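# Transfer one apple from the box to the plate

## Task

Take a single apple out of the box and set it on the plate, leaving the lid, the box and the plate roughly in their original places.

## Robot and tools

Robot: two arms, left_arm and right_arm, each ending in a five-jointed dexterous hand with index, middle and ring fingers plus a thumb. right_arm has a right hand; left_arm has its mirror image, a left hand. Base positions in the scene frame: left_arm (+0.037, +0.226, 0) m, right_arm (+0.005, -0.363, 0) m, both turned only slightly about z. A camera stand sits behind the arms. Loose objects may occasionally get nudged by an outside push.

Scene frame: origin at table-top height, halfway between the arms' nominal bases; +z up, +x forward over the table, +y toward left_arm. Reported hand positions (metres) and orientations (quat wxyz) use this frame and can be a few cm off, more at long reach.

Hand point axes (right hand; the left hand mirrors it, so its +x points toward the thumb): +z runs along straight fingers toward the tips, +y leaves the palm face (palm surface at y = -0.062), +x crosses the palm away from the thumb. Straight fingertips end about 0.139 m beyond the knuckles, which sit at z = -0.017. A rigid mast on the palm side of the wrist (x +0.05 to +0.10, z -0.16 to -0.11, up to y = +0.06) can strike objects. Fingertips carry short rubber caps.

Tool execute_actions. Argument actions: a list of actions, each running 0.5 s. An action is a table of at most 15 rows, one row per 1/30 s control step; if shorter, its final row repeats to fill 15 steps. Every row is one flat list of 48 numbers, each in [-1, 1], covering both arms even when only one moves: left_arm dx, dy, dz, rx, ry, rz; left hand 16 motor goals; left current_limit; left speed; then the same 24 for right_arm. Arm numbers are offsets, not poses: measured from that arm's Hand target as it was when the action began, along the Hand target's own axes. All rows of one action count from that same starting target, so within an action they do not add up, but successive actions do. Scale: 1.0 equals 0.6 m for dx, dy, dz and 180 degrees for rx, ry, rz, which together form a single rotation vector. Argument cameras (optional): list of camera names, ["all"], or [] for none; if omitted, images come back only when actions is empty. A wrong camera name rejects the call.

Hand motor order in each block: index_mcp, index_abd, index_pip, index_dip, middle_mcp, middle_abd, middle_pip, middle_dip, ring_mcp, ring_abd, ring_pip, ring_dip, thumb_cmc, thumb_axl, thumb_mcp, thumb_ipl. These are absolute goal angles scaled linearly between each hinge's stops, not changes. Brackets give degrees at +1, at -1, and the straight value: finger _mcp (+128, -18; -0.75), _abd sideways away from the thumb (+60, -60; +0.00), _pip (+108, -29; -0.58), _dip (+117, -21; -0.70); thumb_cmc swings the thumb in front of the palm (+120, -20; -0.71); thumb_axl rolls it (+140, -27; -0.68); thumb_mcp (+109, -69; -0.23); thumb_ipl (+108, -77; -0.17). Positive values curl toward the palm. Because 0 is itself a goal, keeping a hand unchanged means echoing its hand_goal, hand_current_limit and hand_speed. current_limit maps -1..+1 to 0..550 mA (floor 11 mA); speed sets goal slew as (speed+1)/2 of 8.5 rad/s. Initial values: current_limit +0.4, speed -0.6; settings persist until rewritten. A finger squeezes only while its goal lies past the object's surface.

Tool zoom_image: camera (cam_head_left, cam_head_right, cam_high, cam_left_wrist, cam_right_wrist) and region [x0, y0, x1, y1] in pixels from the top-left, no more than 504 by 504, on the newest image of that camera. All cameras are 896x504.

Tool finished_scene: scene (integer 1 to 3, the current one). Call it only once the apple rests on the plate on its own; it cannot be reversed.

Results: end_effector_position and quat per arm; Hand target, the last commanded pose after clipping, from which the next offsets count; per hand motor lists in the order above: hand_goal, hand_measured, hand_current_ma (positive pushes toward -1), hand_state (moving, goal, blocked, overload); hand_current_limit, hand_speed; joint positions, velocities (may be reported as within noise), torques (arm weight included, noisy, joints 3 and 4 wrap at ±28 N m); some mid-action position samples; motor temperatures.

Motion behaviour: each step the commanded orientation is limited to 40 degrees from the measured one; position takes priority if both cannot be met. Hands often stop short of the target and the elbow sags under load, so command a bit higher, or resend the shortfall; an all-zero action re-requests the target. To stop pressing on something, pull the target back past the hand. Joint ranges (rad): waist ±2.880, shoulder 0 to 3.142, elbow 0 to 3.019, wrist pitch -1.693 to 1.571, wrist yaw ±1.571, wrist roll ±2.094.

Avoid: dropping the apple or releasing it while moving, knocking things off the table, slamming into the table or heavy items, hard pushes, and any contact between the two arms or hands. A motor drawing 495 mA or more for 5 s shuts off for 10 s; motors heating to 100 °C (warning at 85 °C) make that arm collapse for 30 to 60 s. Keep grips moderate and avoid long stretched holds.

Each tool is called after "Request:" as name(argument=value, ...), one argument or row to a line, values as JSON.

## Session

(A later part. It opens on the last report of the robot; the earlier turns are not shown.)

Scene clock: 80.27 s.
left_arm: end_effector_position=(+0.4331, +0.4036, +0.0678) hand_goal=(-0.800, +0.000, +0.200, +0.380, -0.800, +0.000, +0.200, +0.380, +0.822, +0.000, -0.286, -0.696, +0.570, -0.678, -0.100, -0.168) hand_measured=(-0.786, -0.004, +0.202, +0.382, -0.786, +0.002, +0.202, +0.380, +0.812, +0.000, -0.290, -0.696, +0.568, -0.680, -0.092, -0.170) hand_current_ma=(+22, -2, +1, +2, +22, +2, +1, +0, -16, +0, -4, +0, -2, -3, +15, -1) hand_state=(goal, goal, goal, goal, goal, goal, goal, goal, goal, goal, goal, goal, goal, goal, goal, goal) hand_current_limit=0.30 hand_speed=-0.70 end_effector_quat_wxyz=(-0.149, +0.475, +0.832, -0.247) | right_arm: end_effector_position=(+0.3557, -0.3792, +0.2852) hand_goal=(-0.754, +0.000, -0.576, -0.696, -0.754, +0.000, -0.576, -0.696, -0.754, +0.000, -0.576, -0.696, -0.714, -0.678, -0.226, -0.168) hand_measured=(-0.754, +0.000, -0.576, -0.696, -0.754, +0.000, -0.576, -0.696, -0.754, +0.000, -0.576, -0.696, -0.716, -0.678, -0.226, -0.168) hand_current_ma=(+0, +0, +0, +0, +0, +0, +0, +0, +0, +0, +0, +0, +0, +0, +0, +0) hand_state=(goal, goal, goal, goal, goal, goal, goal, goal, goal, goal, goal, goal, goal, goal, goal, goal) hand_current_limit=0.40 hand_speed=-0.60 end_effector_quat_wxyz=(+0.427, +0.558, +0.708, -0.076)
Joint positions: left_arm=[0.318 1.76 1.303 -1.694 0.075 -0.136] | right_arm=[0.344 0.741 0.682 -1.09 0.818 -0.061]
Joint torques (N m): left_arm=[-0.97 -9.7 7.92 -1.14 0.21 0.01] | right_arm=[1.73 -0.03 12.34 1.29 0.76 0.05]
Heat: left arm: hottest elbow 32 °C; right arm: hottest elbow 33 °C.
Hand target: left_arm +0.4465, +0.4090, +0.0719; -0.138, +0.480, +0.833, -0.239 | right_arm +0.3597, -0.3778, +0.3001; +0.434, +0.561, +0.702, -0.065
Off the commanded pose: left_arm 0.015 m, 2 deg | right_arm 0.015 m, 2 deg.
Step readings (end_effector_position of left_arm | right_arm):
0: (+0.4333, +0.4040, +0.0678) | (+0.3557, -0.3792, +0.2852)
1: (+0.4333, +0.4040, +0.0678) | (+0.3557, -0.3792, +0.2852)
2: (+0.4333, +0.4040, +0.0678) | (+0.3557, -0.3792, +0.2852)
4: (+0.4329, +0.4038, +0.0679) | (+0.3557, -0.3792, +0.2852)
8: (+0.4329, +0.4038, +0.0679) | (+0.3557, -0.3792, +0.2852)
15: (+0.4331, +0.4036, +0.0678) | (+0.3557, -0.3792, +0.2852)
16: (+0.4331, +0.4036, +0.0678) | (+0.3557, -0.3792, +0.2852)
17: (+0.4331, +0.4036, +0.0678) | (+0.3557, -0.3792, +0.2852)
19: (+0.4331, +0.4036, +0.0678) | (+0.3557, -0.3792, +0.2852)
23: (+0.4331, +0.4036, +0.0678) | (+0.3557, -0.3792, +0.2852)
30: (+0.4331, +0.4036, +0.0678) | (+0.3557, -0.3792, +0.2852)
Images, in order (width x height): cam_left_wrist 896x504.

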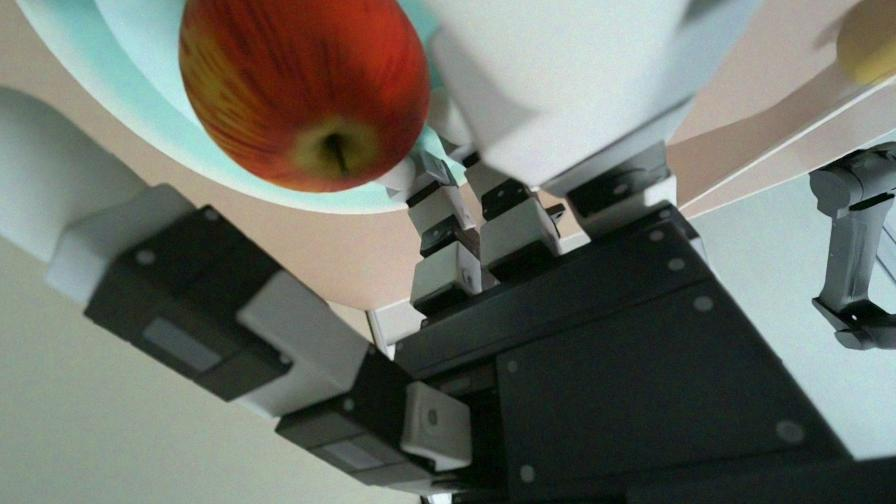

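Request:
execute_actions(
  actions=[
    [[-0.0042,-0.038,-0.0745,0,0,0,-0.92,0,0.2,0.38,-0.92,0,0.2,0.38,0.822,0,-0.285,-0.696,0.571,-0.678,-0.2,-0.168,0.3,-0.6,0,0,0,0,0,0,-0.754,0,-0.576,-0.696,-0.754,0,-0.576,-0.696,-0.754,0,-0.576,-0.696,-0.714,-0.678,-0.226,-0.168,0.4,-0.6]],
    [[0,-0.0883,-0.1413,0,0,0,-0.92,0,0.2,0.38,-0.92,0,0.2,0.38,0.822,0,-0.285,-0.696,0.571,-0.678,-0.2,-0.168,0.3,-0.5,0,0,0,0,0,0,-0.754,0,-0.576,-0.696,-0.754,0,-0.576,-0.696,-0.754,0,-0.576,-0.696,-0.714,-0.678,-0.226,-0.168,0.4,-0.6]],
  ],
  cameras=["cam_high","cam_head_right"],
)

Scene clock: 88.53 s.
left_arm: end_effector_position=(+0.4428, +0.4102, +0.2121) hand_goal=(-0.920, +0.000, +0.200, +0.380, -0.920, +0.000, +0.200, +0.380, +0.822, +0.000, -0.286, -0.696, +0.570, -0.678, -0.200, -0.168) hand_measured=(-0.912, -0.002, +0.202, +0.382, -0.912, +0.002, +0.202, +0.380, +0.810, +0.000, -0.290, -0.696, +0.568, -0.680, -0.192, -0.168) hand_current_ma=(+12, -2, +1, +1, +12, +2, +1, +0, -21, +0, -4, +0, -1, -3, +14, +0) hand_state=(goal, goal, goal, goal, goal, goal, goal, goal, goal, goal, goal, goal, goal, goal, goal, goal) hand_current_limit=0.30 hand_speed=-0.50 end_effector_quat_wxyz=(-0.047, +0.490, +0.864, -0.109) | right_arm: end_effector_position=(+0.3557, -0.3792, +0.2852) hand_goal=(-0.754, +0.000, -0.576, -0.696, -0.754, +0.000, -0.576, -0.696, -0.754, +0.000, -0.576, -0.696, -0.714, -0.678, -0.226, -0.168) hand_measured=(-0.754, +0.000, -0.576, -0.696, -0.754, +0.000, -0.576, -0.696, -0.754, +0.000, -0.576, -0.696, -0.716, -0.678, -0.226, -0.168) hand_current_ma=(+0, +0, +0, +0, +0, +0, +0, +0, +0, +0, +0, +0, +0, +0, +0, +0) hand_state=(goal, goal, goal, goal, goal, goal, goal, goal, goal, goal, goal, goal, goal, goal, goal, goal) hand_current_limit=0.40 hand_speed=-0.60 end_effector_quat_wxyz=(+0.427, +0.558, +0.708, -0.076)
Joint positions: left_arm=[0.315 1.451 1.342 -1.693 0.064 -0.159] | right_arm=[0.344 0.741 0.682 -1.09 0.818 -0.061]
Joint torques (N m): left_arm=[-2.2 -7.77 9.16 -0.69 0.01 -0.2] | right_arm=[1.73 -0.09 12.34 1.29 0.76 0.05]
Motor temperatures (°C): left_arm=[23 24 33 23 22 22] | right_arm=[24 24 34 23 24 24]
Heat: left arm: hottest elbow 33 °C; right arm: hottest elbow 34 °C.
Hand target: left_arm +0.4517, +0.4092, +0.2220; -0.138, +0.479, +0.833, -0.239 | right_arm +0.3597, -0.3778, +0.3001; +0.434, +0.561, +0.702, -0.065
Off the commanded pose: left_arm 0.013 m, 18 deg | right_arm 0.015 m, 2 deg.
joint sent to its limit (left arm) — joint 4 (wrist pitch), lower limit. The joint targets are off in orientation, not in position.
Step readings (end_effector_position of left_arm | right_arm):
0: (+0.4331, +0.4036, +0.0678) | (+0.3557, -0.3792, +0.2852)
1: (+0.4334, +0.4037, +0.0697) | (+0.3557, -0.3792, +0.2852)
2: (+0.4340, +0.4039, +0.0725) | (+0.3557, -0.3792, +0.2852)
4: (+0.4351, +0.4043, +0.0821) | (+0.3557, -0.3792, +0.2852)
8: (+0.4373, +0.4052, +0.1046) | (+0.3557, -0.3792, +0.2852)
15: (+0.4376, +0.4053, +0.1089) | (+0.3557, -0.3792, +0.2852)
16: (+0.4377, +0.4059, +0.1135) | (+0.3557, -0.3792, +0.2852)
17: (+0.4380, +0.4071, +0.1207) | (+0.3557, -0.3792, +0.2852)
19: (+0.4376, +0.4080, +0.1453) | (+0.3557, -0.3792, +0.2852)
23: (+0.4369, +0.4081, +0.2061) | (+0.3557, -0.3792, +0.2852)
30: (+0.4416, +0.4096, +0.2193) | (+0.3557, -0.3792, +0.2852)
Images, in order (width x height): cam_head_right 896x504, cam_high 896x504.

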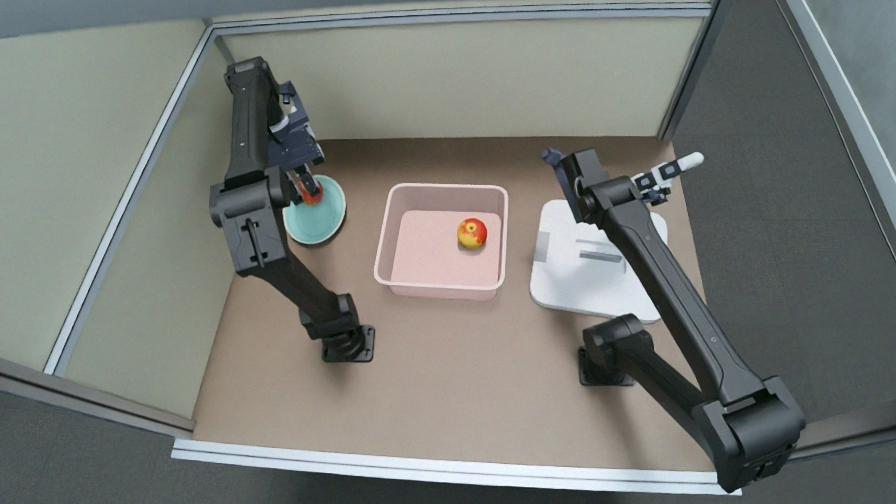

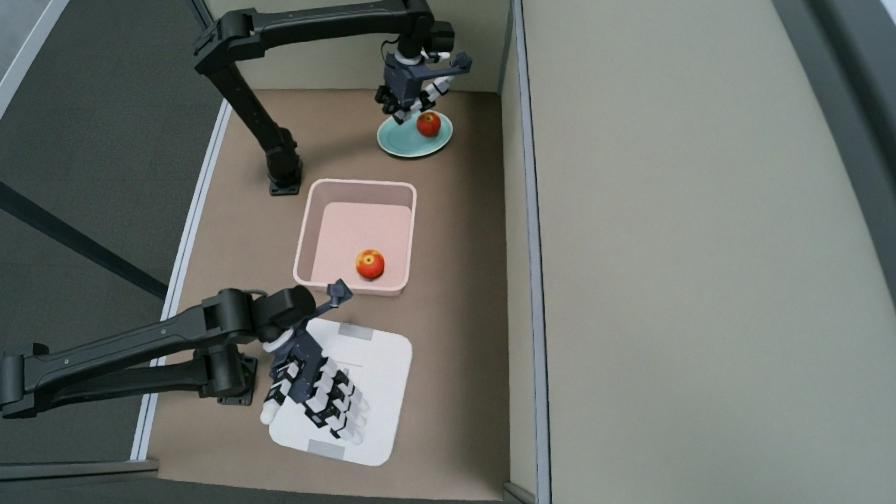

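Apple is on the plate, at rest. Finish.

Request:
finished_scene(
  scene=2,
)

The scene is finished: the task was done.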